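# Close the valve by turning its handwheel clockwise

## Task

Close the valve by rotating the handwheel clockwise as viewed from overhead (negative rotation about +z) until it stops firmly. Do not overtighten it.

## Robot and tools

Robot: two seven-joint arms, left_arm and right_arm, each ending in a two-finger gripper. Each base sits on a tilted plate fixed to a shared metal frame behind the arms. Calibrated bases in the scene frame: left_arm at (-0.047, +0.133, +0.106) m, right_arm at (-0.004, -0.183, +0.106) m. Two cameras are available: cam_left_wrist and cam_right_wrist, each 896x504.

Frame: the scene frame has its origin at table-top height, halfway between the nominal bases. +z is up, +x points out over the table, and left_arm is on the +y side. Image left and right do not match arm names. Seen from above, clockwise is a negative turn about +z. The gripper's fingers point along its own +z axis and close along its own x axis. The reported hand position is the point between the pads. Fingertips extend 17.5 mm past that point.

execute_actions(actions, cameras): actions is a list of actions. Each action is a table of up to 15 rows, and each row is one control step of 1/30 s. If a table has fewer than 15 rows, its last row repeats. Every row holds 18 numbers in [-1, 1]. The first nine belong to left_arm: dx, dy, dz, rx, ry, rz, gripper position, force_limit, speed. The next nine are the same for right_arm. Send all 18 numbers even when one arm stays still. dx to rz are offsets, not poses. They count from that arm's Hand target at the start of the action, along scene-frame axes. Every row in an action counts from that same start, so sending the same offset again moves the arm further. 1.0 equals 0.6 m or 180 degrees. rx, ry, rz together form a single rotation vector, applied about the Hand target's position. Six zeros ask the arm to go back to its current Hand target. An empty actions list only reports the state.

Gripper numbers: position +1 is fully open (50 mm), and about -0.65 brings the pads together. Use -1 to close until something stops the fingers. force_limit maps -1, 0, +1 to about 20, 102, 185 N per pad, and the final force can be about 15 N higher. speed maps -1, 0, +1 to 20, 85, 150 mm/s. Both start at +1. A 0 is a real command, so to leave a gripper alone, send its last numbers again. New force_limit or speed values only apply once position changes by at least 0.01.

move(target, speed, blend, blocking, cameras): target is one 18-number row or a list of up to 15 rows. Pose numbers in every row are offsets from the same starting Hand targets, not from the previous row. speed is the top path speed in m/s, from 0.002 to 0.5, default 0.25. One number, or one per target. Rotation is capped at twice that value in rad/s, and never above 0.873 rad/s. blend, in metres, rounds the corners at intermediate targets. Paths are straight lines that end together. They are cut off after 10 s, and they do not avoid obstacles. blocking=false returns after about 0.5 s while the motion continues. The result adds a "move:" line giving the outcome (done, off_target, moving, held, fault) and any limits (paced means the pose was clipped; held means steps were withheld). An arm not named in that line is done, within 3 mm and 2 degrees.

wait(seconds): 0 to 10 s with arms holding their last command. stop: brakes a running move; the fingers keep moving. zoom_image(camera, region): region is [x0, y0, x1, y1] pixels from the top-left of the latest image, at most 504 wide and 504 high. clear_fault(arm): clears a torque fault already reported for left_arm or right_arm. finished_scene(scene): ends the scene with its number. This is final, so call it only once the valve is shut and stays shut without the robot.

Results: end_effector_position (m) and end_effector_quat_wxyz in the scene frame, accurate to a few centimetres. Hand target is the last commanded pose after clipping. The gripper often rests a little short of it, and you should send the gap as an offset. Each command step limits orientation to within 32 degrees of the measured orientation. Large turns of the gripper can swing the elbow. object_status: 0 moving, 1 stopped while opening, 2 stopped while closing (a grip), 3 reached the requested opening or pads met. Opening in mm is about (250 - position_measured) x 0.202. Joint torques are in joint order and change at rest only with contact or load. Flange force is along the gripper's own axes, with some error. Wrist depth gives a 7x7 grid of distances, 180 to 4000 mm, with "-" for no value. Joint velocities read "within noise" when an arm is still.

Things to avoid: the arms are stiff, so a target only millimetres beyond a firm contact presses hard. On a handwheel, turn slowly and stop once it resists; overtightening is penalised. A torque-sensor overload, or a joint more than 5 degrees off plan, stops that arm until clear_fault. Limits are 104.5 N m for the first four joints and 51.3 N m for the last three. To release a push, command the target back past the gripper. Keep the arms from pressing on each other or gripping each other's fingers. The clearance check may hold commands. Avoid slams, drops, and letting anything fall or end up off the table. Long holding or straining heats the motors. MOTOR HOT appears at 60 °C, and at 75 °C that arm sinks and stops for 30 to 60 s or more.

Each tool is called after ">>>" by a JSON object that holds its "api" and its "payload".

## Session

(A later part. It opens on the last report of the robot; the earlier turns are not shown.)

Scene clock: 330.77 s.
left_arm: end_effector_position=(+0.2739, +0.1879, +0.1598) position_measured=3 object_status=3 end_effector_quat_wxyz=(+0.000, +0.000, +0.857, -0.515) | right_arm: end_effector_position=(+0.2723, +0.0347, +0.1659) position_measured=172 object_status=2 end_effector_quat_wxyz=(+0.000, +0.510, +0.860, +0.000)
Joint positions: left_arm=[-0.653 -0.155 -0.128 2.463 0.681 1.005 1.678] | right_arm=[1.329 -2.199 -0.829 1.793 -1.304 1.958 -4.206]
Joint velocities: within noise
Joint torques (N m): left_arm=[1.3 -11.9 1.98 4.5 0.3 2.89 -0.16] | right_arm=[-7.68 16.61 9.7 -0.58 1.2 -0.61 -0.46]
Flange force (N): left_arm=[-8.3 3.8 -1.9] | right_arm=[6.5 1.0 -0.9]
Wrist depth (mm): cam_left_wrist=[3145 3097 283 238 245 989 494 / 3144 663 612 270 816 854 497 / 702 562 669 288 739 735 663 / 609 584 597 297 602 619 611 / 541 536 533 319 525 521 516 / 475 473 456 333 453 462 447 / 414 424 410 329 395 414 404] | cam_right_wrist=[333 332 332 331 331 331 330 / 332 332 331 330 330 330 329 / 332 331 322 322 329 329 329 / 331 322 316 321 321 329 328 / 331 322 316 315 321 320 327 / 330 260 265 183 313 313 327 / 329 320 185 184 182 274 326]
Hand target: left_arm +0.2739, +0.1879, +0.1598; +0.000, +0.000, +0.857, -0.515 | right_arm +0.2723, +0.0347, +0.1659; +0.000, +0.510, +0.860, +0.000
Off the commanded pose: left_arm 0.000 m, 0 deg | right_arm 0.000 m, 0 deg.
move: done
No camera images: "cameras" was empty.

>>> {"api": "move", "payload": {"target": [0,0,0,0,0,0,1,1,1,0,0,-0.0002,0,0,-0.22,-0.98,0.1,-0.9], "speed": 0.35, "cameras": ["cam_right_wrist"]}}

>>> {"api": "move", "payload": {"target": [0,0,0,0,0,0,1,1,1,0,0,0,0,0,0,0.208,0.1,-0.5], "cameras": []}}

>>> {"api": "move", "payload": {"target": [0,0,0,0,0,0,1,1,1,0,0,0.025,0,0,0,0.208,0.1,-0.5], "speed": 0.1, "cameras": []}}

>>> {"api": "move", "payload": {"target": [0,0,0,0,0,0,1,1,1,0,0,0,0,0,0.97,0.208,0.1,-0.5], "speed": 0.44, "cameras": []}}

>>> {"api": "move", "payload": {"target": [0,0,0,0,0,0,1,1,1,0,0,0,0,0,0.97,0.208,0.1,-0.5], "speed": 0.44, "cameras": []}}

>>> {"api": "move", "payload": {"target": [0,0,0,0,0,0,1,1,1,0,0,-0.026,0,0,0,0.208,0.1,-0.5], "speed": 0.05}}

>>> {"api": "move", "payload": {"target": [0,0,0,0,0,0,1,1,1,0,0,0,0,0,0,-0.98,0.1,-0.9], "cameras": []}}

>>> {"api": "move", "payload": {"target": [0,0,0,0,0,0,1,1,1,0,0,0,0,0,-0.2,-0.98,0.1,-0.9], "speed": 0.35}}

Scene clock: 345.47 s.
left_arm: end_effector_position=(+0.2739, +0.1879, +0.1598) position_measured=3 object_status=3 end_effector_quat_wxyz=(+0.000, +0.000, +0.857, -0.515) | right_arm: end_effector_position=(+0.2723, +0.0347, +0.1658) position_measured=172 object_status=2 end_effector_quat_wxyz=(+0.000, +0.771, +0.636, +0.000)
Joint positions: left_arm=[-0.653 -0.155 -0.128 2.463 0.681 1.005 1.678] | right_arm=[1.373 -2.233 -0.747 1.795 -1.331 2.02 -4.877]
Joint velocities: within noise
Joint torques (N m): left_arm=[1.36 -12.01 1.92 4.54 0.36 2.88 -0.13] | right_arm=[-8.19 16.98 9.7 -0.42 1.16 -0.49 -0.48]
Flange force (N): left_arm=[-8.3 4.2 -1.9] | right_arm=[5.5 -2.6 -0.1]
Wrist depth (mm): cam_left_wrist=[3103 3062 1056 237 1158 994 492 / 3170 659 603 246 859 858 497 / 705 559 669 284 738 733 661 / 609 584 611 294 602 618 615 / 539 538 532 321 526 520 517 / 473 472 458 334 452 461 448 / 416 423 411 328 397 414 402] | cam_right_wrist=[332 332 331 330 330 329 329 / 331 331 331 330 330 328 328 / 332 332 329 321 321 320 328 / 331 331 321 321 313 320 327 / 331 323 320 315 314 259 327 / 330 321 315 183 263 258 326 / 329 305 182 183 182 318 325]
Hand target: left_arm +0.2739, +0.1879, +0.1598; +0.000, +0.000, +0.857, -0.515 | right_arm +0.2723, +0.0347, +0.1658; +0.000, +0.771, +0.636, +0.000
Off the commanded pose: left_arm 0.000 m, 0 deg | right_arm 0.000 m, 0 deg.
move: done
Images, in order (width x height): cam_right_wrist 896x504.

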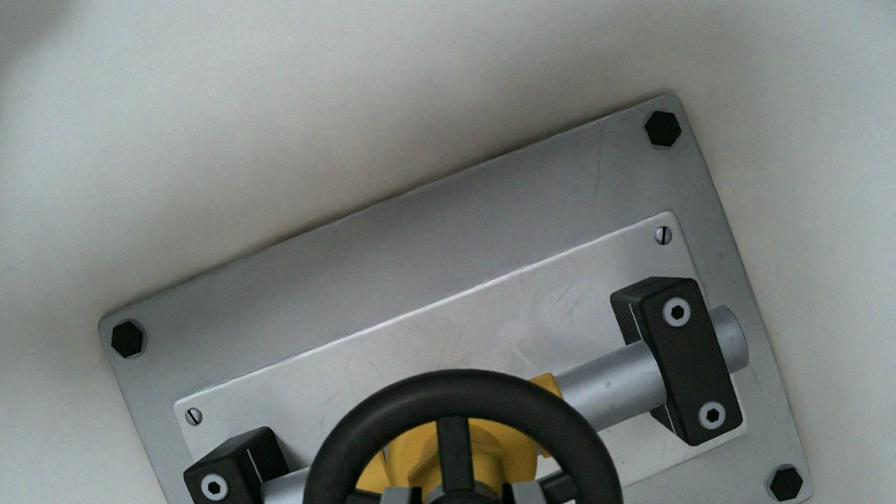

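Scene clock: 345.97 s.
left_arm: end_effector_position=(+0.2739, +0.1879, +0.1598) position_measured=3 object_status=3 end_effector_quat_wxyz=(+0.000, +0.000, +0.857, -0.515) | right_arm: end_effector_position=(+0.2723, +0.0346, +0.1657) position_measured=121 object_status=3 end_effector_quat_wxyz=(+0.000, +0.771, +0.636, +0.000)
Joint positions: left_arm=[-0.653 -0.155 -0.128 2.463 0.681 1.005 1.678] | right_arm=[1.373 -2.233 -0.747 1.795 -1.331 2.02 -4.877]
Joint velocities: within noise
Joint torques (N m): left_arm=[1.37 -11.94 1.95 4.51 0.42 2.92 -0.14] | right_arm=[-9.09 16.67 8.96 -1.38 -0.53 0.09 0.03]
Flange force (N): left_arm=[-8.1 4.0 -2.0] | right_arm=[1.2 -0.4 -1.8]
Wrist depth (mm): cam_left_wrist=[3098 3067 1041 237 1177 985 493 / 3176 661 606 246 858 856 496 / 703 561 668 279 739 732 661 / 610 585 612 290 602 619 615 / 538 535 532 320 524 522 516 / 476 473 457 333 453 462 447 / 416 423 408 329 396 415 402] | cam_right_wrist=[332 332 331 331 330 329 328 / 333 331 330 329 330 328 328 / 333 331 331 321 321 321 328 / 331 330 321 321 315 319 327 / 330 322 321 315 314 259 327 / 330 322 315 183 264 258 326 / 330 305 182 187 183 318 326]
Hand target: left_arm +0.2739, +0.1879, +0.1598; +0.000, +0.000, +0.857, -0.515 | right_arm +0.2723, +0.0347, +0.1657; +0.000, +0.771, +0.636, +0.000
Off the commanded pose: left_arm 0.000 m, 0 deg | right_arm 0.000 m, 0 deg.
move: done
No camera images: "cameras" was empty.

Scene clock: 346.67 s.
left_arm: end_effector_position=(+0.2739, +0.1879, +0.1598) position_measured=3 object_status=3 end_effector_quat_wxyz=(+0.000, +0.000, +0.857, -0.515) | right_arm: end_effector_position=(+0.2723, +0.0347, +0.1807) position_measured=121 object_status=3 end_effector_quat_wxyz=(+0.000, +0.771, +0.636, +0.000)
Joint positions: left_arm=[-0.653 -0.155 -0.128 2.463 0.681 1.005 1.678] | right_arm=[1.367 -2.206 -0.734 1.771 -1.307 2.033 -4.881]
Joint velocities: within noise
Joint torques (N m): left_arm=[1.36 -11.91 1.94 4.52 0.35 2.9 -0.17] | right_arm=[-9.05 16.59 8.95 -1.54 -0.48 0.09 0.04]
Flange force (N): left_arm=[-8.3 3.8 -2.0] | right_arm=[1.3 -0.4 -1.8]
Wrist depth (mm): cam_left_wrist=[3040 3082 1060 236 1161 996 493 / 3133 658 645 267 902 853 495 / 699 561 665 279 738 731 666 / 607 586 613 304 603 618 616 / 537 534 533 321 524 519 518 / 476 473 458 333 453 461 447 / 415 422 411 329 397 414 402] | cam_right_wrist=[348 347 346 346 344 344 345 / 347 348 345 344 344 345 343 / 347 346 344 345 336 335 342 / 346 346 337 335 330 334 341 / 345 336 336 329 330 279 342 / 345 336 329 198 279 274 340 / 346 331 199 198 197 333 341]
Hand target: left_arm +0.2739, +0.1879, +0.1598; +0.000, +0.000, +0.857, -0.515 | right_arm +0.2723, +0.0347, +0.1808; +0.000, +0.771, +0.636, +0.000
Off the commanded pose: left_arm 0.000 m, 0 deg | right_arm 0.000 m, 0 deg.
move: done
No camera images: "cameras" was empty.

Scene clock: 350.60 s.
left_arm: end_effector_position=(+0.2739, +0.1879, +0.1598) position_measured=3 object_status=3 end_effector_quat_wxyz=(+0.000, +0.000, +0.857, -0.515) | right_arm: end_effector_position=(+0.2723, +0.0347, +0.1808) position_measured=121 object_status=3 end_effector_quat_wxyz=(+0.000, -0.599, +0.801, +0.000)
Joint positions: left_arm=[-0.653 -0.155 -0.128 2.463 0.681 1.005 1.678] | right_arm=[1.167 -1.979 -1.167 1.763 -1.133 1.684 -1.986]
Joint velocities: within noise
Joint torques (N m): left_arm=[1.27 -11.97 1.92 4.53 0.32 2.91 -0.13] | right_arm=[-8.43 15.31 9.56 -3.32 -0.41 0.02 0.02]
Flange force (N): left_arm=[-8.5 4.0 -1.6] | right_arm=[-1.7 0.9 -1.3]
Wrist depth (mm): cam_left_wrist=[3113 3116 249 237 1154 988 492 / 3170 659 649 266 854 855 497 / 707 558 669 278 738 731 663 / 610 586 596 304 604 616 613 / 540 537 532 320 526 521 517 / 475 472 458 335 453 462 447 / 417 422 409 329 395 414 403] | cam_right_wrist=[345 344 346 344 345 345 346 / 345 346 346 345 338 344 345 / 344 345 345 336 336 344 344 / 344 344 337 336 330 335 344 / 343 335 335 329 329 280 344 / 344 336 330 197 279 330 343 / 342 329 198 198 197 335 344]
Hand target: left_arm +0.2739, +0.1879, +0.1598; +0.000, +0.000, +0.857, -0.515 | right_arm +0.2723, +0.0347, +0.1808; +0.000, -0.599, +0.801, +0.000
Off the commanded pose: left_arm 0.000 m, 0 deg | right_arm 0.000 m, 0 deg.
move: done
No camera images: "cameras" was empty.

Scene clock: 354.53 s.
left_arm: end_effector_position=(+0.2739, +0.1879, +0.1598) position_measured=3 object_status=3 end_effector_quat_wxyz=(+0.000, +0.000, +0.857, -0.515) | right_arm: end_effector_position=(+0.2723, +0.0347, +0.1808) position_measured=121 object_status=3 end_effector_quat_wxyz=(+0.000, +0.828, +0.561, +0.000)
Joint positions: left_arm=[-0.653 -0.155 -0.128 2.463 0.681 1.005 1.678] | right_arm=[1.094 -1.506 -1.758 1.761 -0.691 1.179 0.648]
Joint velocities: within noise
Joint torques (N m): left_arm=[1.31 -11.98 1.95 4.55 0.33 2.89 -0.16] | right_arm=[-8.02 12.69 6.76 -5.99 -0.47 0.1 -0.02]
Flange force (N): left_arm=[-8.5 4.0 -1.9] | right_arm=[1.8 -1.2 -1.3]
Wrist depth (mm): cam_left_wrist=[3217 3058 - 238 1093 986 494 / 3181 659 613 267 903 852 498 / 700 562 667 281 709 731 667 / 611 582 596 304 601 622 615 / 538 537 532 321 525 520 519 / 474 472 457 334 452 463 446 / 416 424 410 329 395 413 402] | cam_right_wrist=[348 346 347 346 345 344 343 / 347 347 346 345 337 344 344 / 347 346 345 338 336 342 343 / 348 346 337 336 330 335 342 / 346 347 336 330 313 279 342 / 345 337 331 198 279 329 341 / 346 336 200 199 198 335 341]
Hand target: left_arm +0.2739, +0.1879, +0.1598; +0.000, +0.000, +0.857, -0.515 | right_arm +0.2723, +0.0347, +0.1808; +0.000, +0.828, +0.561, +0.000
Off the commanded pose: left_arm 0.000 m, 0 deg | right_arm 0.000 m, 0 deg.
move: done
No camera images: "cameras" was empty.

Scene clock: 355.27 s.
left_arm: end_effector_position=(+0.2739, +0.1879, +0.1598) position_measured=3 object_status=3 end_effector_quat_wxyz=(+0.000, +0.000, +0.857, -0.515) | right_arm: end_effector_position=(+0.2723, +0.0347, +0.1652) position_measured=121 object_status=3 end_effector_quat_wxyz=(+0.000, +0.828, +0.561, +0.000)
Joint positions: left_arm=[-0.653 -0.155 -0.128 2.463 0.681 1.005 1.678] | right_arm=[1.106 -1.519 -1.776 1.786 -0.711 1.14 0.664]
Joint velocities: within noise
Joint torques (N m): left_arm=[1.33 -12 1.96 4.53 0.33 2.9 -0.21] | right_arm=[-7.64 12.36 6.39 -5.49 -0.53 -0.07 0.01]
Flange force (N): left_arm=[-8.6 3.9 -1.9] | right_arm=[1.6 -1.3 -3.5]
Wrist depth (mm): cam_left_wrist=[3067 3073 247 238 1088 992 493 / 3199 655 603 261 859 857 497 / 705 559 669 280 710 732 661 / 609 585 597 293 602 620 613 / 539 536 532 321 522 524 518 / 475 469 457 333 453 462 447 / 415 423 410 329 396 416 402] | cam_right_wrist=[333 330 330 329 330 328 329 / 332 331 331 330 322 328 328 / 331 331 331 321 321 328 328 / 332 330 321 320 316 319 327 / 330 321 320 315 314 258 326 / 330 321 314 183 263 313 326 / 329 321 184 183 183 318 326]
Hand target: left_arm +0.2739, +0.1879, +0.1598; +0.000, +0.000, +0.857, -0.515 | right_arm +0.2723, +0.0347, +0.1652; +0.000, +0.828, +0.561, +0.000
Off the commanded pose: left_arm 0.000 m, 0 deg | right_arm 0.000 m, 0 deg.
move: done

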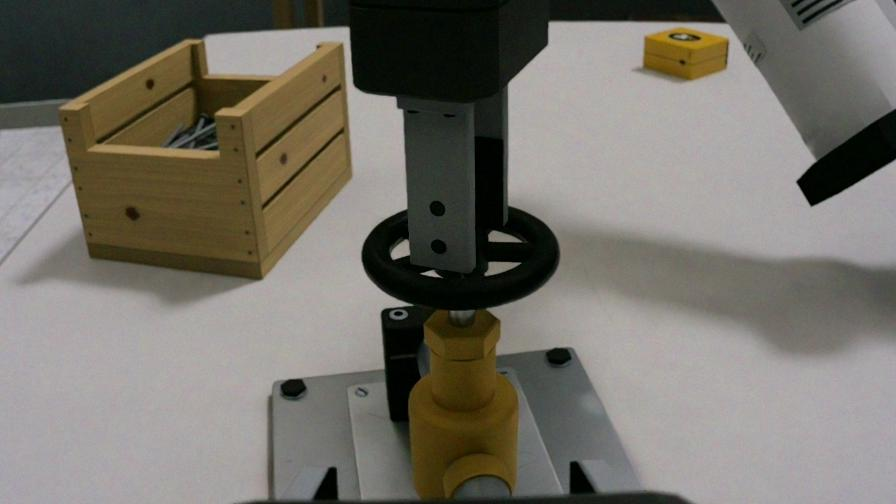

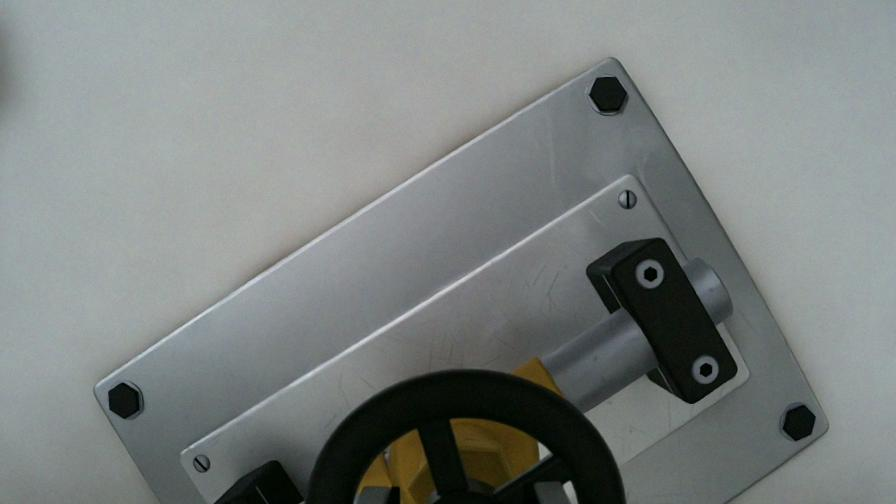

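Scene clock: 355.87 s.
left_arm: end_effector_position=(+0.2739, +0.1879, +0.1598) position_measured=3 object_status=3 end_effector_quat_wxyz=(+0.000, +0.000, +0.857, -0.515) | right_arm: end_effector_position=(+0.2723, +0.0347, +0.1652) position_measured=171 object_status=2 end_effector_quat_wxyz=(+0.000, +0.828, +0.561, +0.000)
Joint positions: left_arm=[-0.653 -0.155 -0.128 2.463 0.681 1.005 1.678] | right_arm=[1.106 -1.519 -1.776 1.786 -0.712 1.14 0.664]
Joint velocities: within noise
Joint torques (N m): left_arm=[1.27 -12.02 1.92 4.59 0.33 2.88 -0.16] | right_arm=[-7.83 12.71 6.73 -2.93 0.9 2.01 0.02]
Flange force (N): left_arm=[-8.7 4.1 -1.8] | right_arm=[8.5 -1.6 0.7]
Wrist depth (mm): cam_left_wrist=[3144 3130 247 238 1088 998 493 / 3268 660 605 249 859 859 498 / 705 558 668 282 738 731 664 / 611 586 610 296 602 619 615 / 540 537 534 321 525 523 518 / 474 470 457 333 453 461 448 / 416 423 410 329 395 414 402] | cam_right_wrist=[332 331 330 330 330 329 328 / 332 330 331 331 321 329 329 / 331 331 330 320 321 327 327 / 330 331 322 320 314 320 327 / 331 322 321 314 311 259 327 / 330 321 315 183 264 314 325 / 329 314 184 183 183 318 326]
Hand target: left_arm +0.2739, +0.1879, +0.1598; +0.000, +0.000, +0.857, -0.515 | right_arm +0.2723, +0.0347, +0.1652; +0.000, +0.828, +0.561, +0.000
Off the commanded pose: left_arm 0.000 m, 0 deg | right_arm 0.000 m, 0 deg.
move: done
No camera images: "cameras" was empty.

Scene clock: 357.20 s.
left_arm: end_effector_position=(+0.2739, +0.1879, +0.1598) position_measured=3 object_status=3 end_effector_quat_wxyz=(+0.000, +0.000, +0.857, -0.515) | right_arm: end_effector_position=(+0.2723, +0.0347, +0.1652) position_measured=171 object_status=2 end_effector_quat_wxyz=(+0.000, +0.961, +0.278, +0.000)
Joint positions: left_arm=[-0.653 -0.155 -0.128 2.463 0.681 1.005 1.678] | right_arm=[1.095 -1.639 -1.638 1.785 -0.845 1.25 0.161]
Joint velocities: within noise
Joint torques (N m): left_arm=[1.29 -11.93 1.92 4.49 0.36 2.89 -0.18] | right_arm=[-7.14 13.09 8.07 -1.86 1.18 1.78 -0.46]
Flange force (N): left_arm=[-8.5 3.7 -1.9] | right_arm=[6.2 -6.9 -0.3]
Wrist depth (mm): cam_left_wrist=[3079 3066 253 245 264 986 494 / 3229 660 594 283 854 855 497 / 701 561 664 298 737 736 662 / 611 587 596 302 602 620 614 / 539 535 532 320 525 523 518 / 474 474 457 333 452 462 449 / 415 423 409 329 396 414 402] | cam_right_wrist=[332 331 330 330 329 328 327 / 329 330 330 321 328 327 327 / 330 329 321 315 265 320 327 / 330 330 322 315 259 319 327 / 330 329 320 314 314 320 327 / 331 329 320 183 263 318 326 / 328 328 184 183 182 327 325]
Hand target: left_arm +0.2739, +0.1879, +0.1598; +0.000, +0.000, +0.857, -0.515 | right_arm +0.2723, +0.0347, +0.1652; +0.000, +0.961, +0.278, +0.000
Off the commanded pose: left_arm 0.000 m, 0 deg | right_arm 0.000 m, 0 deg.
move: done

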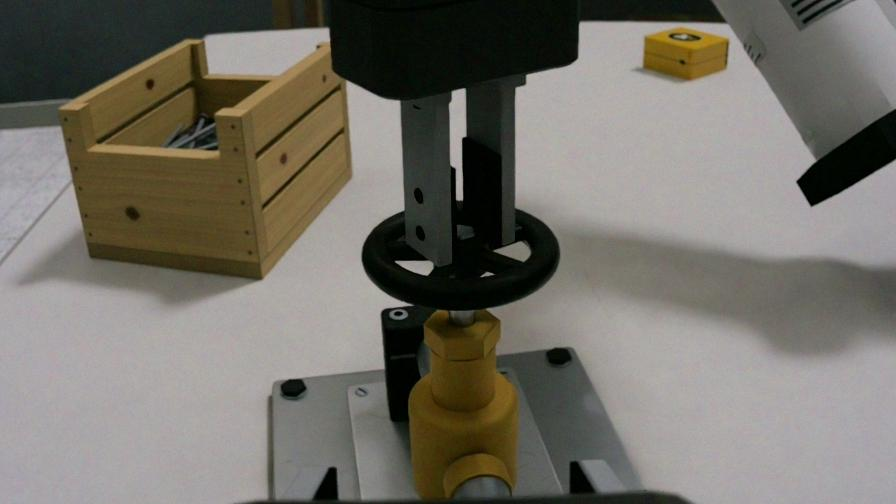

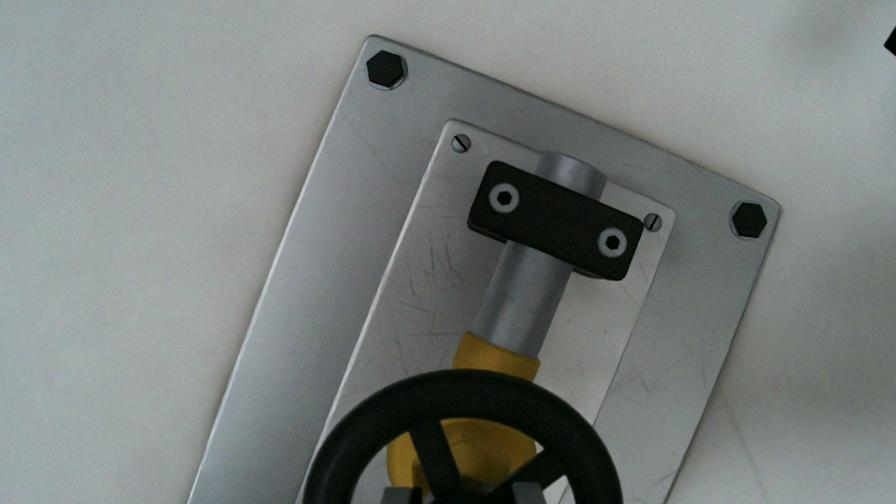

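>>> {"api": "move", "payload": {"target": [0,0,0,0,0,0,1,1,1,0,0,-0.0003,0,0,-0.25,-0.98,0.1,-0.9], "speed": 0.35, "cameras": []}}

>>> {"api": "move", "payload": {"target": [0,0,0,0,0,0,1,1,1,0,0,-0.0003,0,0,-0.25,-0.98,0.1,-0.9], "speed": 0.35, "cameras": []}}

Scene clock: 365.50 s.
left_arm: end_effector_position=(+0.2739, +0.1879, +0.1598) position_measured=3 object_status=3 end_effector_quat_wxyz=(+0.000, +0.000, +0.857, -0.515) | right_arm: end_effector_position=(+0.2723, +0.0347, +0.1650) position_measured=172 object_status=2 end_effector_quat_wxyz=(+0.000, +0.994, -0.111, +0.000)
Joint positions: left_arm=[-0.653 -0.155 -0.128 2.463 0.681 1.005 1.678] | right_arm=[1.103 -1.775 -1.481 1.785 -0.975 1.39 -0.504]
Joint velocities: within noise
Joint torques (N m): left_arm=[1.36 -11.97 1.89 4.49 0.36 2.91 -0.13] | right_arm=[-6.53 13.09 8.43 -1.54 1.31 1.04 -0.49]
Flange force (N): left_arm=[-8.3 4.0 -1.7] | right_arm=[-1.1 -7.7 -3.1]
Wrist depth (mm): cam_left_wrist=[3069 3062 258 251 247 996 494 / 3251 660 608 277 815 851 497 / 705 563 666 304 735 732 664 / 606 584 598 302 600 620 615 / 540 536 532 319 525 521 518 / 475 474 457 334 453 462 448 / 415 423 409 328 395 414 403] | cam_right_wrist=[329 329 329 329 328 329 329 / 329 329 329 321 328 328 328 / 330 329 315 314 320 327 328 / 330 320 259 315 320 328 327 / 329 320 314 314 320 327 327 / 328 328 314 183 314 328 327 / 329 327 183 183 183 320 327]
Hand target: left_arm +0.2739, +0.1879, +0.1598; +0.000, +0.000, +0.857, -0.515 | right_arm +0.2723, +0.0347, +0.1650; +0.000, +0.994, -0.111, +0.000
Off the commanded pose: left_arm 0.000 m, 0 deg | right_arm 0.000 m, 0 deg.
move: done
No camera images: "cameras" was empty.

Scene clock: 367.03 s.
left_arm: end_effector_position=(+0.2739, +0.1879, +0.1598) position_measured=3 object_status=3 end_effector_quat_wxyz=(+0.000, +0.000, +0.857, -0.515) | right_arm: end_effector_position=(+0.2723, +0.0347, +0.1648) position_measured=172 object_status=2 end_effector_quat_wxyz=(+0.000, +0.876, -0.483, +0.000)
Joint positions: left_arm=[-0.653 -0.155 -0.128 2.463 0.681 1.005 1.678] | right_arm=[1.128 -1.891 -1.338 1.786 -1.072 1.522 -1.201]
Joint velocities: within noise
Joint torques (N m): left_arm=[1.36 -12.02 1.93 4.53 0.36 2.94 -0.22] | right_arm=[-5.88 13.13 8.57 -1.2 1.48 0.35 -0.53]
Flange force (N): left_arm=[-8.6 3.9 -1.7] | right_arm=[-6.2 -3.0 -5.2]
Wrist depth (mm): cam_left_wrist=[3107 3127 285 239 246 992 493 / 3147 660 614 266 816 858 496 / 703 561 666 289 738 730 664 / 610 588 595 299 582 619 612 / 538 535 532 319 525 522 518 / 474 472 458 334 452 463 448 / 416 423 410 329 397 415 403] | cam_right_wrist=[329 329 329 329 329 329 330 / 329 328 329 330 329 328 328 / 328 328 320 319 329 328 329 / 328 321 313 319 319 327 329 / 328 265 314 313 319 320 328 / 328 258 264 183 313 319 327 / 327 320 183 183 182 296 327]
Hand target: left_arm +0.2739, +0.1879, +0.1598; +0.000, +0.000, +0.857, -0.515 | right_arm +0.2723, +0.0347, +0.1648; +0.000, +0.876, -0.483, +0.000
Off the commanded pose: left_arm 0.000 m, 0 deg | right_arm 0.000 m, 0 deg.
move: done
No camera images: "cameras" was empty.

>>> {"api": "move", "payload": {"target": [0,0,0,0,0,0,1,1,1,0,0,0,0,0,-0.12,-0.98,0.1,-0.9], "speed": 0.35, "cameras": ["cam_right_wrist"]}}

Scene clock: 370.50 s.
left_arm: end_effector_position=(+0.2739, +0.1879, +0.1598) position_measured=3 object_status=3 end_effector_quat_wxyz=(+0.000, +0.000, +0.857, -0.515) | right_arm: end_effector_position=(+0.2723, +0.0347, +0.1648) position_measured=172 object_status=2 end_effector_quat_wxyz=(+0.000, +0.770, -0.639, +0.000)
Joint positions: left_arm=[-0.653 -0.155 -0.128 2.463 0.681 1.005 1.678] | right_arm=[1.144 -1.939 -1.274 1.787 -1.11 1.581 -1.545]
Joint velocities: within noise
Joint torques (N m): left_arm=[1.34 -11.96 1.91 4.5 0.36 2.94 -0.19] | right_arm=[-6.26 13.69 9.02 -1.13 1.61 0.2 -0.45]
Flange force (N): left_arm=[-8.5 3.8 -1.7] | right_arm=[-7.4 -0.5 -4.1]
Wrist depth (mm): cam_left_wrist=[3150 3144 1119 237 241 993 494 / 3146 662 611 247 816 853 496 / 701 561 668 285 740 727 662 / 606 587 596 295 600 620 614 / 540 535 531 319 526 520 517 / 474 472 459 333 452 461 447 / 416 423 410 329 397 414 402] | cam_right_wrist=[330 329 330 329 329 329 329 / 329 329 329 329 328 328 329 / 329 328 328 321 329 329 328 / 328 320 320 321 320 320 327 / 328 318 314 313 314 314 327 / 327 265 313 183 313 265 327 / 327 263 183 183 182 258 327]
Hand target: left_arm +0.2739, +0.1879, +0.1598; +0.000, +0.000, +0.857, -0.515 | right_arm +0.2723, +0.0347, +0.1648; +0.000, +0.770, -0.639, +0.000
Off the commanded pose: left_arm 0.000 m, 0 deg | right_arm 0.000 m, 0 deg.
move: done
Images, in order (width x height): cam_right_wrist 896x504.

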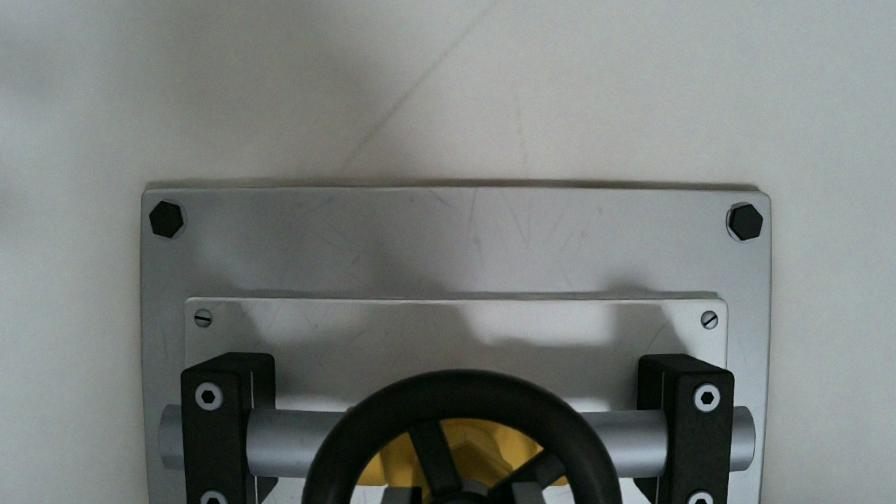

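Not slipping; running torque. Continue.

>>> {"api": "move", "payload": {"target": [0,0,0,0,0,0,1,1,1,0,0,-0.0002,0,0,-0.18,-0.98,0.1,-0.9], "speed": 0.35, "cameras": []}}

>>> {"api": "move", "payload": {"target": [0,0,0,0,0,0,1,1,1,0,0,-0.0002,0,0,-0.18,-0.98,0.1,-0.9], "speed": 0.35, "cameras": []}}

Scene clock: 377.03 s.
left_arm: end_effector_position=(+0.2739, +0.1879, +0.1598) position_measured=3 object_status=3 end_effector_quat_wxyz=(+0.000, +0.000, +0.857, -0.515) | right_arm: end_effector_position=(+0.2723, +0.0347, +0.1647) position_measured=172 object_status=2 end_effector_quat_wxyz=(+0.000, -0.561, +0.828, +0.000)
Joint positions: left_arm=[-0.653 -0.155 -0.128 2.463 0.681 1.005 1.678] | right_arm=[1.173 -2.003 -1.184 1.788 -1.159 1.663 -2.067]
Joint velocities: within noise
Joint torques (N m): left_arm=[1.26 -11.99 1.9 4.47 0.35 2.89 -0.13] | right_arm=[-6.05 13.95 8.97 -1.05 1.46 -0.07 -0.51]
Flange force (N): left_arm=[-8.4 4.0 -1.6] | right_arm=[-5.3 3.9 -4.8]
Wrist depth (mm): cam_left_wrist=[3094 3085 246 237 1013 998 493 / 3189 662 594 246 859 853 495 / 706 561 667 285 738 732 663 / 608 586 598 294 602 619 614 / 540 536 534 320 524 522 517 / 475 472 457 332 451 460 447 / 415 422 410 329 397 414 403] | cam_right_wrist=[330 329 330 330 329 330 330 / 330 330 329 329 321 328 330 / 329 328 330 320 321 329 329 / 328 328 320 320 315 320 328 / 328 320 319 313 272 259 328 / 327 319 313 182 264 314 327 / 327 313 183 183 183 320 326]
Hand target: left_arm +0.2739, +0.1879, +0.1598; +0.000, +0.000, +0.857, -0.515 | right_arm +0.2723, +0.0347, +0.1647; +0.000, -0.561, +0.828, +0.000
Off the commanded pose: left_arm 0.000 m, 0 deg | right_arm 0.000 m, 0 deg.
move: done
No camera images: "cameras" was empty.

Scene clock: 378.27 s.
left_arm: end_effector_position=(+0.2739, +0.1879, +0.1598) position_measured=3 object_status=3 end_effector_quat_wxyz=(+0.000, +0.000, +0.857, -0.515) | right_arm: end_effector_position=(+0.2723, +0.0347, +0.1646) position_measured=172 object_status=2 end_effector_quat_wxyz=(+0.000, -0.308, +0.951, +0.000)
Joint positions: left_arm=[-0.653 -0.155 -0.128 2.463 0.681 1.005 1.678] | right_arm=[1.204 -2.059 -1.098 1.79 -1.201 1.738 -2.597]
Joint velocities: within noise
Joint torques (N m): left_arm=[1.25 -11.95 1.87 4.55 0.35 2.9 -0.19] | right_arm=[-6.07 14.29 8.9 -0.84 1.25 -0.23 -0.51]
Flange force (N): left_arm=[-8.8 3.7 -1.8] | right_arm=[-2.0 6.1 -5.3]
Wrist depth (mm): cam_left_wrist=[3133 3088 253 243 266 992 495 / 3202 660 578 275 855 853 495 / 705 561 666 294 738 732 665 / 608 586 598 300 599 621 615 / 540 538 533 320 526 522 519 / 473 471 458 332 454 462 446 / 415 423 409 329 396 414 403] | cam_right_wrist=[330 330 330 330 330 330 330 / 328 329 329 320 330 330 329 / 329 329 320 315 268 321 329 / 329 328 321 315 259 320 329 / 328 328 319 313 314 320 328 / 327 328 319 182 314 320 327 / 327 319 183 183 183 327 326]
Hand target: left_arm +0.2739, +0.1879, +0.1598; +0.000, +0.000, +0.857, -0.515 | right_arm +0.2723, +0.0347, +0.1646; +0.000, -0.308, +0.951, +0.000
Off the commanded pose: left_arm 0.000 m, 0 deg | right_arm 0.000 m, 0 deg.
move: done
No camera images: "cameras" was empty.

>>> {"api": "move", "payload": {"target": [0,0,0,0,0,0,1,1,1,0,0,-0.0001,0,0,-0.22,-0.98,0.1,-0.9], "speed": 0.35, "cameras": []}}

>>> {"api": "move", "payload": {"target": [0,0,0,0,0,0,1,1,1,0,0,-0.0001,0,0,-0.22,-0.98,0.1,-0.9], "speed": 0.35, "cameras": ["cam_right_wrist"]}}

Scene clock: 383.43 s.
left_arm: end_effector_position=(+0.2739, +0.1879, +0.1598) position_measured=3 object_status=3 end_effector_quat_wxyz=(+0.000, +0.000, +0.857, -0.515) | right_arm: end_effector_position=(+0.2723, +0.0347, +0.1645) position_measured=172 object_status=2 end_effector_quat_wxyz=(+0.000, +0.033, +0.999, +0.000)
Joint positions: left_arm=[-0.653 -0.155 -0.128 2.463 0.681 1.005 1.678] | right_arm=[1.246 -2.117 -1.001 1.792 -1.243 1.821 -3.252]
Joint velocities: within noise
Joint torques (N m): left_arm=[1.3 -12.04 1.87 4.54 0.28 2.89 -0.18] | right_arm=[-6.61 15.16 9.27 -0.81 1.14 -0.47 -0.44]
Flange force (N): left_arm=[-8.8 4.0 -1.5] | right_arm=[2.8 5.8 -3.9]
Wrist depth (mm): cam_left_wrist=[3141 3057 254 252 251 982 492 / 3261 657 597 278 810 850 497 / 704 559 665 680 736 734 666 / 608 588 597 302 602 619 615 / 540 536 535 318 524 523 518 / 476 473 457 334 453 461 447 / 415 423 408 328 396 415 403] | cam_right_wrist=[330 330 331 330 329 331 329 / 331 330 329 323 322 330 329 / 330 321 322 314 321 329 330 / 328 321 313 272 320 327 329 / 329 328 314 268 319 327 327 / 328 327 313 182 313 326 327 / 327 327 313 183 183 326 326]
Hand target: left_arm +0.2739, +0.1879, +0.1598; +0.000, +0.000, +0.857, -0.515 | right_arm +0.2723, +0.0347, +0.1645; +0.000, +0.033, +0.999, +0.000
Off the commanded pose: left_arm 0.000 m, 0 deg | right_arm 0.000 m, 0 deg.
move: done
No camera images: "cameras" was empty.

Scene clock: 384.83 s.
left_arm: end_effector_position=(+0.2739, +0.1879, +0.1598) position_measured=3 object_status=3 end_effector_quat_wxyz=(+0.000, +0.000, +0.857, -0.515) | right_arm: end_effector_position=(+0.2723, +0.0347, +0.1644) position_measured=172 object_status=2 end_effector_quat_wxyz=(+0.000, +0.369, +0.929, +0.000)
Joint positions: left_arm=[-0.653 -0.155 -0.128 2.463 0.681 1.005 1.678] | right_arm=[1.289 -2.165 -0.909 1.794 -1.279 1.895 -3.914]
Joint velocities: within noise
Joint torques (N m): left_arm=[1.38 -11.91 1.88 4.55 0.37 2.93 -0.21] | right_arm=[-7.16 16 9.73 -0.76 1.24 -0.71 -0.44]
Flange force (N): left_arm=[-8.6 3.6 -2.0] | right_arm=[6.2 2.5 -1.9]
Wrist depth (mm): cam_left_wrist=[3117 3063 274 244 248 986 493 / 3168 660 611 271 817 851 497 / 703 558 668 297 735 731 664 / 610 587 595 302 601 619 617 / 538 536 532 318 525 520 520 / 474 472 458 333 452 461 447 / 415 424 410 329 395 414 401] | cam_right_wrist=[331 331 330 330 330 328 327 / 330 330 322 329 328 328 328 / 329 329 322 321 329 328 327 / 330 329 314 320 320 328 327 / 330 320 265 314 319 319 326 / 327 320 264 183 312 317 325 / 328 320 312 183 183 313 324]
Hand target: left_arm +0.2739, +0.1879, +0.1598; +0.000, +0.000, +0.857, -0.515 | right_arm +0.2723, +0.0347, +0.1644; +0.000, +0.369, +0.929, +0.000
Off the commanded pose: left_arm 0.000 m, 0 deg | right_arm 0.000 m, 0 deg.
move: done
Images, in order (width x height): cam_right_wrist 896x504.

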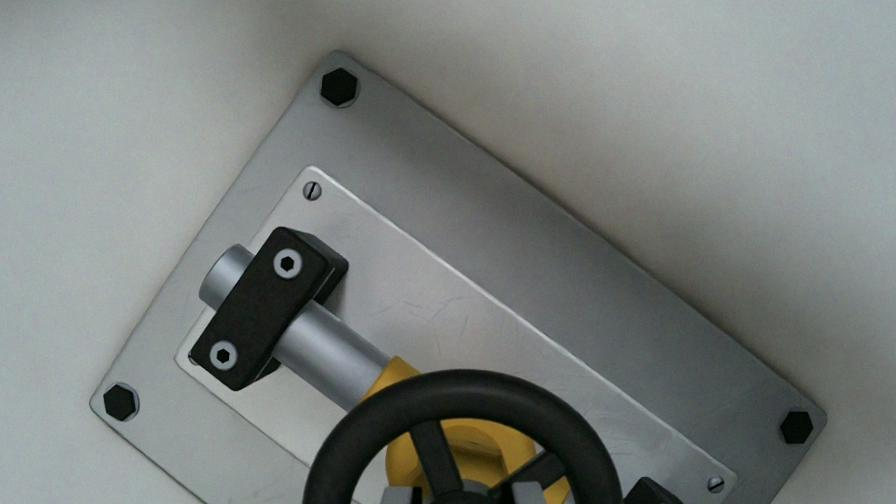

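>>> {"api": "move", "payload": {"target": [0,0,0,0,0,0,1,1,1,0,0,-0.0001,0,0,-0.16,-0.98,0.1,-0.9], "speed": 0.35, "cameras": []}}

>>> {"api": "move", "payload": {"target": [0,0,0,0,0,0,1,1,1,0,0,-0.0001,0,0,-0.16,-0.98,0.1,-0.9], "speed": 0.35, "cameras": ["cam_right_wrist"]}}

Scene clock: 390.70 s.
left_arm: end_effector_position=(+0.2739, +0.1879, +0.1598) position_measured=3 object_status=3 end_effector_quat_wxyz=(+0.000, +0.000, +0.857, -0.515) | right_arm: end_effector_position=(+0.2723, +0.0347, +0.1644) position_measured=172 object_status=2 end_effector_quat_wxyz=(+0.000, +0.589, +0.808, +0.000)
Joint positions: left_arm=[-0.653 -0.155 -0.128 2.463 0.681 1.005 1.678] | right_arm=[1.321 -2.195 -0.846 1.795 -1.301 1.944 -4.399]
Joint velocities: within noise
Joint torques (N m): left_arm=[1.28 -11.97 1.96 4.47 0.37 2.91 -0.15] | right_arm=[-7.6 16.6 9.94 -0.66 1.32 -0.73 -0.48]
Flange force (N): left_arm=[-8.2 3.9 -1.7] | right_arm=[6.7 -0.6 -0.5]
Wrist depth (mm): cam_left_wrist=[3091 3030 1056 238 243 990 493 / 3178 656 615 248 811 850 497 / 704 562 671 284 733 732 666 / 609 585 610 296 600 622 614 / 537 535 532 318 525 523 516 / 476 473 457 333 452 461 448 / 417 423 409 330 396 413 402] | cam_right_wrist=[332 331 330 330 329 329 328 / 330 330 330 330 328 328 327 / 331 329 321 328 328 327 327 / 329 321 321 320 319 319 326 / 329 320 314 314 314 318 325 / 328 259 270 184 313 311 326 / 328 261 184 183 182 261 325]
Hand target: left_arm +0.2739, +0.1879, +0.1598; +0.000, +0.000, +0.857, -0.515 | right_arm +0.2723, +0.0347, +0.1644; +0.000, +0.589, +0.808, +0.000
Off the commanded pose: left_arm 0.000 m, 0 deg | right_arm 0.000 m, 0 deg.
move: done
No camera images: "cameras" was empty.

Scene clock: 391.83 s.
left_arm: end_effector_position=(+0.2739, +0.1879, +0.1598) position_measured=3 object_status=3 end_effector_quat_wxyz=(+0.000, +0.000, +0.857, -0.515) | right_arm: end_effector_position=(+0.2723, +0.0347, +0.1643) position_measured=172 object_status=2 end_effector_quat_wxyz=(+0.000, +0.771, +0.636, +0.000)
Joint positions: left_arm=[-0.653 -0.155 -0.128 2.463 0.681 1.005 1.678] | right_arm=[1.353 -2.22 -0.786 1.796 -1.321 1.99 -4.886]
Joint velocities: within noise
Joint torques (N m): left_arm=[1.33 -12.02 1.98 4.55 0.33 2.91 -0.19] | right_arm=[-8.06 17.15 9.99 -0.54 1.39 -0.66 -0.43]
Flange force (N): left_arm=[-8.5 4.1 -1.8] | right_arm=[6.0 -3.5 0.8]
Wrist depth (mm): cam_left_wrist=[3116 3116 1049 237 1177 987 491 / 3185 661 605 246 855 856 496 / 701 559 663 284 733 731 666 / 608 584 598 294 599 621 614 / 539 536 534 318 527 523 519 / 475 472 458 334 453 462 448 / 415 423 409 328 395 415 403] | cam_right_wrist=[331 331 329 329 329 327 328 / 331 329 329 329 328 328 327 / 330 330 329 320 321 319 326 / 330 328 320 319 313 318 326 / 329 320 320 313 312 258 326 / 328 320 314 183 262 257 324 / 328 304 182 183 183 316 324]
Hand target: left_arm +0.2739, +0.1879, +0.1598; +0.000, +0.000, +0.857, -0.515 | right_arm +0.2723, +0.0347, +0.1643; +0.000, +0.771, +0.636, +0.000
Off the commanded pose: left_arm 0.000 m, 0 deg | right_arm 0.000 m, 0 deg.
move: done
Images, in order (width x height): cam_right_wrist 896x504.

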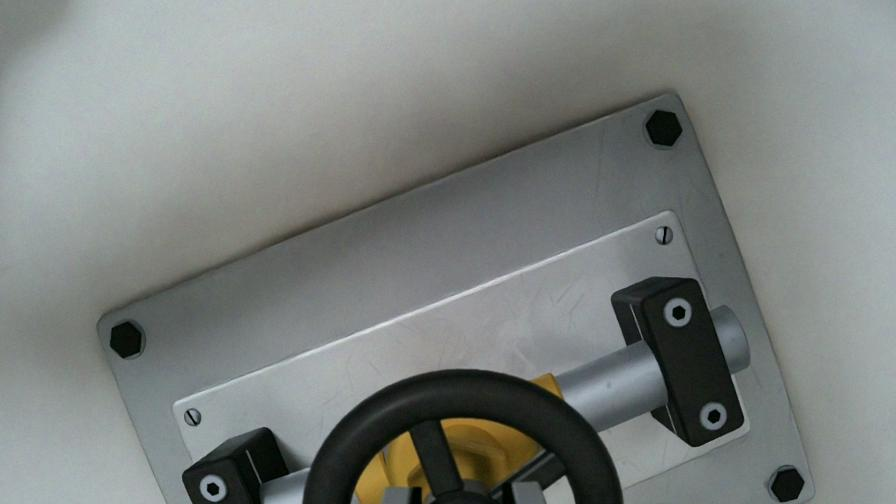

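>>> {"api": "move", "payload": {"target": [0,0,0,0,0,0,1,1,1,0,0,0,0,0,0,0.208,0.1,-0.5], "cameras": []}}

>>> {"api": "move", "payload": {"target": [0,0,0,0,0,0,1,1,1,0,0,0.02,0,0,0,0.208,0.1,-0.5], "speed": 0.1, "cameras": []}}

>>> {"api": "move", "payload": {"target": [0,0,0,0,0,0,1,1,1,0,0,0,0,0,0.97,0.208,0.1,-0.5], "speed": 0.44, "cameras": []}}

>>> {"api": "move", "payload": {"target": [0,0,0,0,0,0,1,1,1,0,0,0,0,0,0.97,0.208,0.1,-0.5], "speed": 0.44, "cameras": []}}

>>> {"api": "move", "payload": {"target": [0,0,0,0,0,0,1,1,1,0,0,-0.0205,0,0,0,0.208,0.1,-0.5], "speed": 0.05}}

>>> {"api": "move", "payload": {"target": [0,0,0,0,0,0,1,1,1,0,0,0,0,0,0,-0.98,0.1,-0.9], "cameras": []}}

>>> {"api": "move", "payload": {"target": [0,0,0,0,0,0,1,1,1,0,0,0,0,0,-0.2,-0.98,0.1,-0.9], "speed": 0.35}}

Scene clock: 401.93 s.
left_arm: end_effector_position=(+0.2739, +0.1879, +0.1598) position_measured=3 object_status=3 end_effector_quat_wxyz=(+0.000, +0.000, +0.857, -0.515) | right_arm: end_effector_position=(+0.2723, +0.0347, +0.1643) position_measured=121 object_status=3 end_effector_quat_wxyz=(+0.000, +0.771, +0.636, +0.000)
Joint positions: left_arm=[-0.653 -0.155 -0.128 2.463 0.681 1.005 1.678] | right_arm=[1.353 -2.22 -0.786 1.796 -1.321 1.99 -4.886]
Joint velocities: within noise
Joint torques (N m): left_arm=[1.31 -11.95 1.89 4.55 0.37 2.88 -0.12] | right_arm=[-9.01 16.52 9.13 -1.45 -0.49 0.1 -0.01]
Flange force (N): left_arm=[-8.4 4.0 -1.9] | right_arm=[1.4 -0.3 -1.8]
Wrist depth (mm): cam_left_wrist=[3088 3069 1058 237 1172 991 493 / 3279 659 602 246 851 854 496 / 701 560 665 277 739 727 664 / 605 590 598 291 604 621 617 / 538 538 533 318 524 521 516 / 475 473 455 334 452 463 449 / 416 423 410 329 396 413 403] | cam_right_wrist=[331 330 330 329 328 328 327 / 330 329 329 328 328 327 326 / 330 330 329 321 319 319 327 / 330 330 320 319 312 318 325 / 329 320 319 313 312 258 325 / 329 320 313 183 262 257 324 / 329 303 182 183 183 317 325]
Hand target: left_arm +0.2739, +0.1879, +0.1598; +0.000, +0.000, +0.857, -0.515 | right_arm +0.2723, +0.0347, +0.1643; +0.000, +0.771, +0.636, +0.000
Off the commanded pose: left_arm 0.000 m, 0 deg | right_arm 0.000 m, 0 deg.
move: done
No camera images: "cameras" was empty.

Scene clock: 402.63 s.
left_arm: end_effector_position=(+0.2739, +0.1879, +0.1598) position_measured=3 object_status=3 end_effector_quat_wxyz=(+0.000, +0.000, +0.857, -0.515) | right_arm: end_effector_position=(+0.2723, +0.0347, +0.1763) position_measured=121 object_status=3 end_effector_quat_wxyz=(+0.000, +0.771, +0.636, +0.000)
Joint positions: left_arm=[-0.653 -0.155 -0.128 2.463 0.681 1.005 1.678] | right_arm=[1.348 -2.199 -0.775 1.777 -1.302 2.001 -4.89]
Joint velocities: within noise
Joint torques (N m): left_arm=[1.27 -11.95 1.96 4.54 0.39 2.91 -0.17] | right_arm=[-9.01 16.52 9.11 -1.57 -0.47 0.13 0]
Flange force (N): left_arm=[-8.4 3.9 -2.0] | right_arm=[1.5 -0.3 -1.7]
Wrist depth (mm): cam_left_wrist=[3160 3107 1047 237 1161 988 495 / 3184 659 614 265 866 854 495 / 709 562 666 276 740 734 666 / 610 587 596 295 600 621 617 / 539 536 532 318 523 522 517 / 475 472 457 334 453 460 447 / 415 422 409 328 395 413 403] | cam_right_wrist=[343 343 341 341 341 340 340 / 343 342 342 341 340 339 339 / 341 341 340 340 331 332 338 / 342 341 332 331 325 330 338 / 342 333 332 325 324 269 337 / 342 332 325 194 274 271 337 / 341 325 195 195 195 329 336]
Hand target: left_arm +0.2739, +0.1879, +0.1598; +0.000, +0.000, +0.857, -0.515 | right_arm +0.2723, +0.0347, +0.1763; +0.000, +0.771, +0.636, +0.000
Off the commanded pose: left_arm 0.000 m, 0 deg | right_arm 0.000 m, 0 deg.
move: done
No camera images: "cameras" was empty.

Scene clock: 406.57 s.
left_arm: end_effector_position=(+0.2739, +0.1879, +0.1598) position_measured=3 object_status=3 end_effector_quat_wxyz=(+0.000, +0.000, +0.857, -0.515) | right_arm: end_effector_position=(+0.2723, +0.0347, +0.1763) position_measured=121 object_status=3 end_effector_quat_wxyz=(+0.000, -0.599, +0.801, +0.000)
Joint positions: left_arm=[-0.653 -0.155 -0.128 2.463 0.681 1.005 1.678] | right_arm=[1.156 -1.959 -1.211 1.77 -1.12 1.644 -2.001]
Joint velocities: within noise
Joint torques (N m): left_arm=[1.27 -11.96 1.92 4.62 0.35 2.92 -0.16] | right_arm=[-8.34 15.17 9.43 -3.38 -0.38 0.01 0.03]
Flange force (N): left_arm=[-8.7 4.0 -1.9] | right_arm=[-1.9 1.0 -1.5]
Wrist depth (mm): cam_left_wrist=[3120 3077 248 237 1156 987 494 / 3167 659 614 265 858 854 496 / 701 560 668 277 742 730 665 / 610 587 595 302 603 620 614 / 537 534 532 318 524 522 520 / 475 472 458 334 451 461 448 / 415 422 410 329 396 414 402] | cam_right_wrist=[340 341 342 341 342 341 342 / 341 341 340 341 333 341 340 / 340 340 340 332 331 340 341 / 339 340 332 331 327 332 340 / 339 331 331 326 322 275 340 / 338 330 324 195 275 325 339 / 338 325 195 196 196 332 338]
Hand target: left_arm +0.2739, +0.1879, +0.1598; +0.000, +0.000, +0.857, -0.515 | right_arm +0.2723, +0.0347, +0.1763; +0.000, -0.599, +0.801, +0.000
Off the commanded pose: left_arm 0.000 m, 0 deg | right_arm 0.000 m, 0 deg.
move: done
No camera images: "cameras" was empty.

Scene clock: 410.50 s.
left_arm: end_effector_position=(+0.2739, +0.1879, +0.1598) position_measured=3 object_status=3 end_effector_quat_wxyz=(+0.000, +0.000, +0.857, -0.515) | right_arm: end_effector_position=(+0.2723, +0.0347, +0.1763) position_measured=121 object_status=3 end_effector_quat_wxyz=(+0.000, +0.828, +0.561, +0.000)
Joint positions: left_arm=[-0.653 -0.155 -0.128 2.463 0.681 1.005 1.678] | right_arm=[1.104 -1.469 -1.812 1.769 -0.646 1.135 0.604]
Joint velocities: within noise
Joint torques (N m): left_arm=[1.33 -11.99 1.93 4.54 0.32 2.92 -0.19] | right_arm=[-8.11 12.51 6.39 -6.05 -0.49 0.09 0.03]
Flange force (N): left_arm=[-8.6 3.9 -1.7] | right_arm=[2.0 -1.3 -1.4]
Wrist depth (mm): cam_left_wrist=[3164 3166 - 238 1090 995 494 / 3183 659 613 268 906 850 496 / 704 561 664 280 739 730 665 / 608 584 595 303 602 622 615 / 538 535 532 318 523 520 518 / 474 472 456 333 453 463 447 / 414 424 410 329 397 413 403] | cam_right_wrist=[344 342 342 341 340 340 339 / 342 343 341 341 332 340 339 / 343 342 342 332 332 338 338 / 343 341 333 333 325 330 339 / 342 341 332 326 285 270 338 / 341 332 325 195 274 324 336 / 341 333 198 196 195 329 336]
Hand target: left_arm +0.2739, +0.1879, +0.1598; +0.000, +0.000, +0.857, -0.515 | right_arm +0.2723, +0.0347, +0.1763; +0.000, +0.828, +0.561, +0.000
Off the commanded pose: left_arm 0.000 m, 0 deg | right_arm 0.000 m, 0 deg.
move: done
No camera images: "cameras" was empty.

Scene clock: 411.23 s.
left_arm: end_effector_position=(+0.2739, +0.1879, +0.1598) position_measured=3 object_status=3 end_effector_quat_wxyz=(+0.000, +0.000, +0.857, -0.515) | right_arm: end_effector_position=(+0.2723, +0.0347, +0.1640) position_measured=121 object_status=3 end_effector_quat_wxyz=(+0.000, +0.828, +0.561, +0.000)
Joint positions: left_arm=[-0.653 -0.155 -0.128 2.463 0.681 1.005 1.678] | right_arm=[1.115 -1.48 -1.826 1.788 -0.662 1.103 0.616]
Joint velocities: within noise
Joint torques (N m): left_arm=[1.31 -11.99 1.94 4.63 0.33 2.93 -0.12] | right_arm=[-8.12 12.73 6.4 -5.9 -0.52 0.09 0.03]
Flange force (N): left_arm=[-8.5 4.3 -1.8] | right_arm=[1.9 -1.5 -1.3]
Wrist depth (mm): cam_left_wrist=[3094 3095 247 237 1081 994 494 / 3179 662 593 260 852 854 497 / 703 562 667 280 738 730 667 / 610 587 597 293 601 620 618 / 541 535 532 319 525 522 518 / 474 473 456 333 452 463 446 / 415 422 408 329 395 413 403] | cam_right_wrist=[331 330 330 329 328 328 327 / 331 330 330 328 319 327 326 / 330 329 329 319 320 327 326 / 330 329 320 320 313 319 326 / 329 321 319 313 313 257 326 / 328 320 313 182 262 312 325 / 328 319 182 184 183 317 324]
Hand target: left_arm +0.2739, +0.1879, +0.1598; +0.000, +0.000, +0.857, -0.515 | right_arm +0.2723, +0.0347, +0.1640; +0.000, +0.828, +0.561, +0.000
Off the commanded pose: left_arm 0.000 m, 0 deg | right_arm 0.000 m, 0 deg.
move: done

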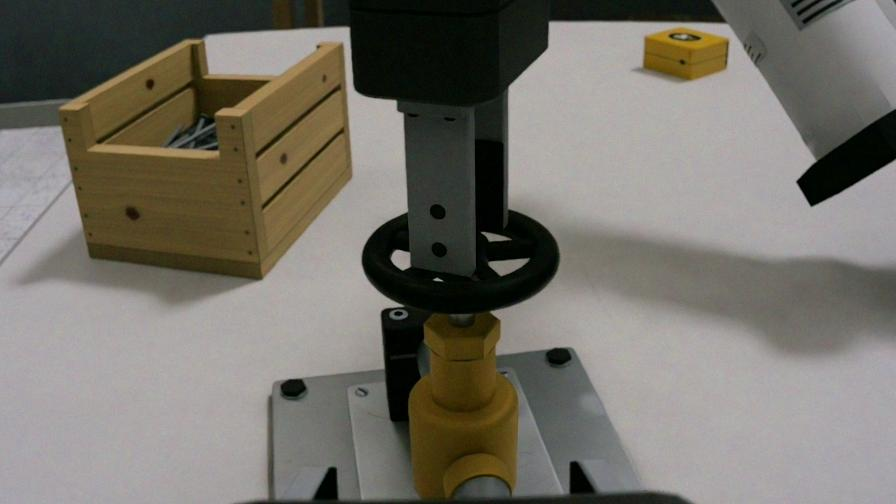

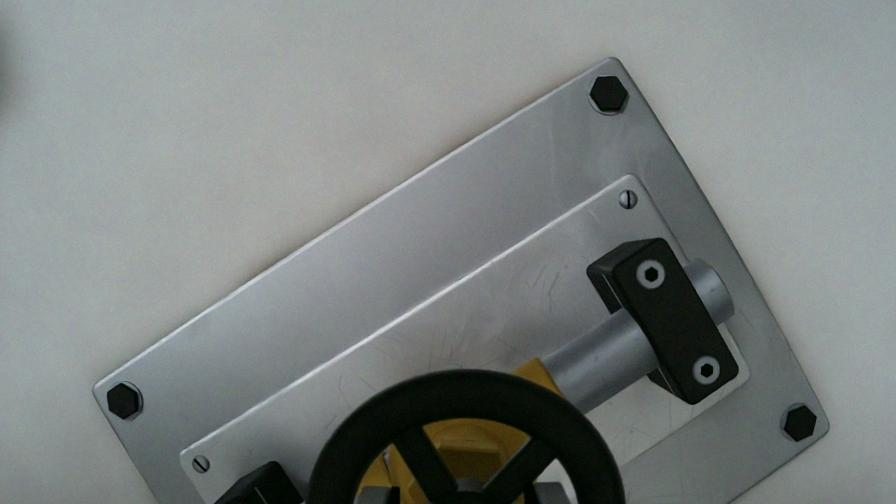

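Scene clock: 411.83 s.
left_arm: end_effector_position=(+0.2739, +0.1879, +0.1598) position_measured=3 object_status=3 end_effector_quat_wxyz=(+0.000, +0.000, +0.857, -0.515) | right_arm: end_effector_position=(+0.2723, +0.0347, +0.1640) position_measured=172 object_status=2 end_effector_quat_wxyz=(+0.000, +0.828, +0.561, +0.000)
Joint positions: left_arm=[-0.653 -0.155 -0.128 2.463 0.681 1.005 1.678] | right_arm=[1.115 -1.48 -1.826 1.788 -0.662 1.103 0.616]
Joint velocities: within noise
Joint torques (N m): left_arm=[1.31 -12.02 1.96 4.55 0.32 2.92 -0.2] | right_arm=[-8.19 12.73 6.59 -3.07 0.89 2.15 0.06]
Flange force (N): left_arm=[-8.6 4.1 -1.7] | right_arm=[9.0 -1.6 1.8]
Wrist depth (mm): cam_left_wrist=[3123 3043 246 237 1078 985 493 / 3200 660 602 247 856 851 496 / 703 560 666 282 739 732 665 / 606 586 596 295 597 623 615 / 538 535 534 318 524 522 520 / 475 471 458 333 452 461 448 / 414 422 411 328 397 414 402] | cam_right_wrist=[331 330 330 329 327 328 328 / 331 330 329 329 320 328 328 / 331 329 328 320 320 327 326 / 330 329 320 320 314 319 326 / 330 321 320 313 311 257 325 / 328 320 313 183 263 312 325 / 328 313 184 183 183 317 325]
Hand target: left_arm +0.2739, +0.1879, +0.1598; +0.000, +0.000, +0.857, -0.515 | right_arm +0.2723, +0.0347, +0.1640; +0.000, +0.828, +0.561, +0.000
Off the commanded pose: left_arm 0.000 m, 0 deg | right_arm 0.000 m, 0 deg.
move: done
No camera images: "cameras" was empty.

Scene clock: 413.17 s.
left_arm: end_effector_position=(+0.2739, +0.1879, +0.1598) position_measured=3 object_status=3 end_effector_quat_wxyz=(+0.000, +0.000, +0.857, -0.515) | right_arm: end_effector_position=(+0.2723, +0.0347, +0.1640) position_measured=172 object_status=2 end_effector_quat_wxyz=(+0.000, +0.961, +0.278, +0.000)
Joint positions: left_arm=[-0.653 -0.155 -0.128 2.463 0.681 1.005 1.678] | right_arm=[1.097 -1.601 -1.684 1.787 -0.806 1.21 0.124]
Joint velocities: within noise
Joint torques (N m): left_arm=[1.33 -11.91 2 4.53 0.32 2.86 -0.2] | right_arm=[-7.33 13.05 7.91 -1.9 1.27 1.93 -0.49]
Flange force (N): left_arm=[-8.4 3.7 -2.3] | right_arm=[6.6 -7.3 0.5]
Wrist depth (mm): cam_left_wrist=[3075 3069 253 245 264 984 494 / 3248 660 575 282 858 851 497 / 700 558 665 298 739 731 667 / 610 582 598 303 599 619 614 / 538 534 532 318 523 523 519 / 475 472 457 334 450 461 447 / 415 421 410 329 396 413 403] | cam_right_wrist=[330 329 329 329 328 328 328 / 330 329 328 320 327 327 326 / 330 329 319 313 264 319 326 / 330 328 320 314 257 318 326 / 329 328 320 313 313 318 325 / 327 329 320 183 261 318 326 / 328 328 184 184 183 325 325]
Hand target: left_arm +0.2739, +0.1879, +0.1598; +0.000, +0.000, +0.857, -0.515 | right_arm +0.2723, +0.0347, +0.1640; +0.000, +0.961, +0.278, +0.000
Off the commanded pose: left_arm 0.000 m, 0 deg | right_arm 0.000 m, 0 deg.
move: done

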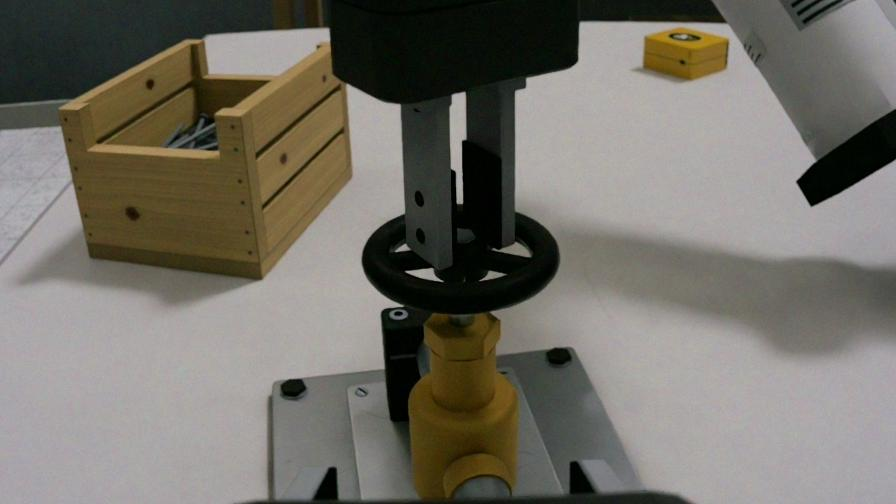

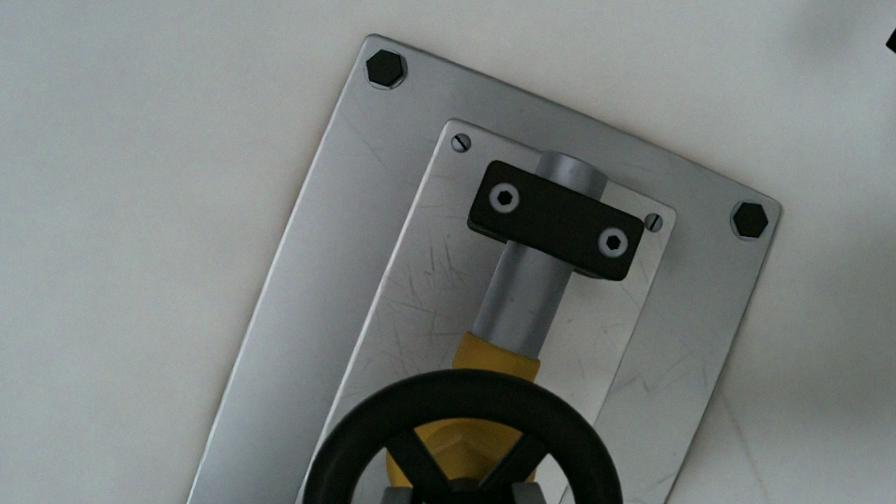

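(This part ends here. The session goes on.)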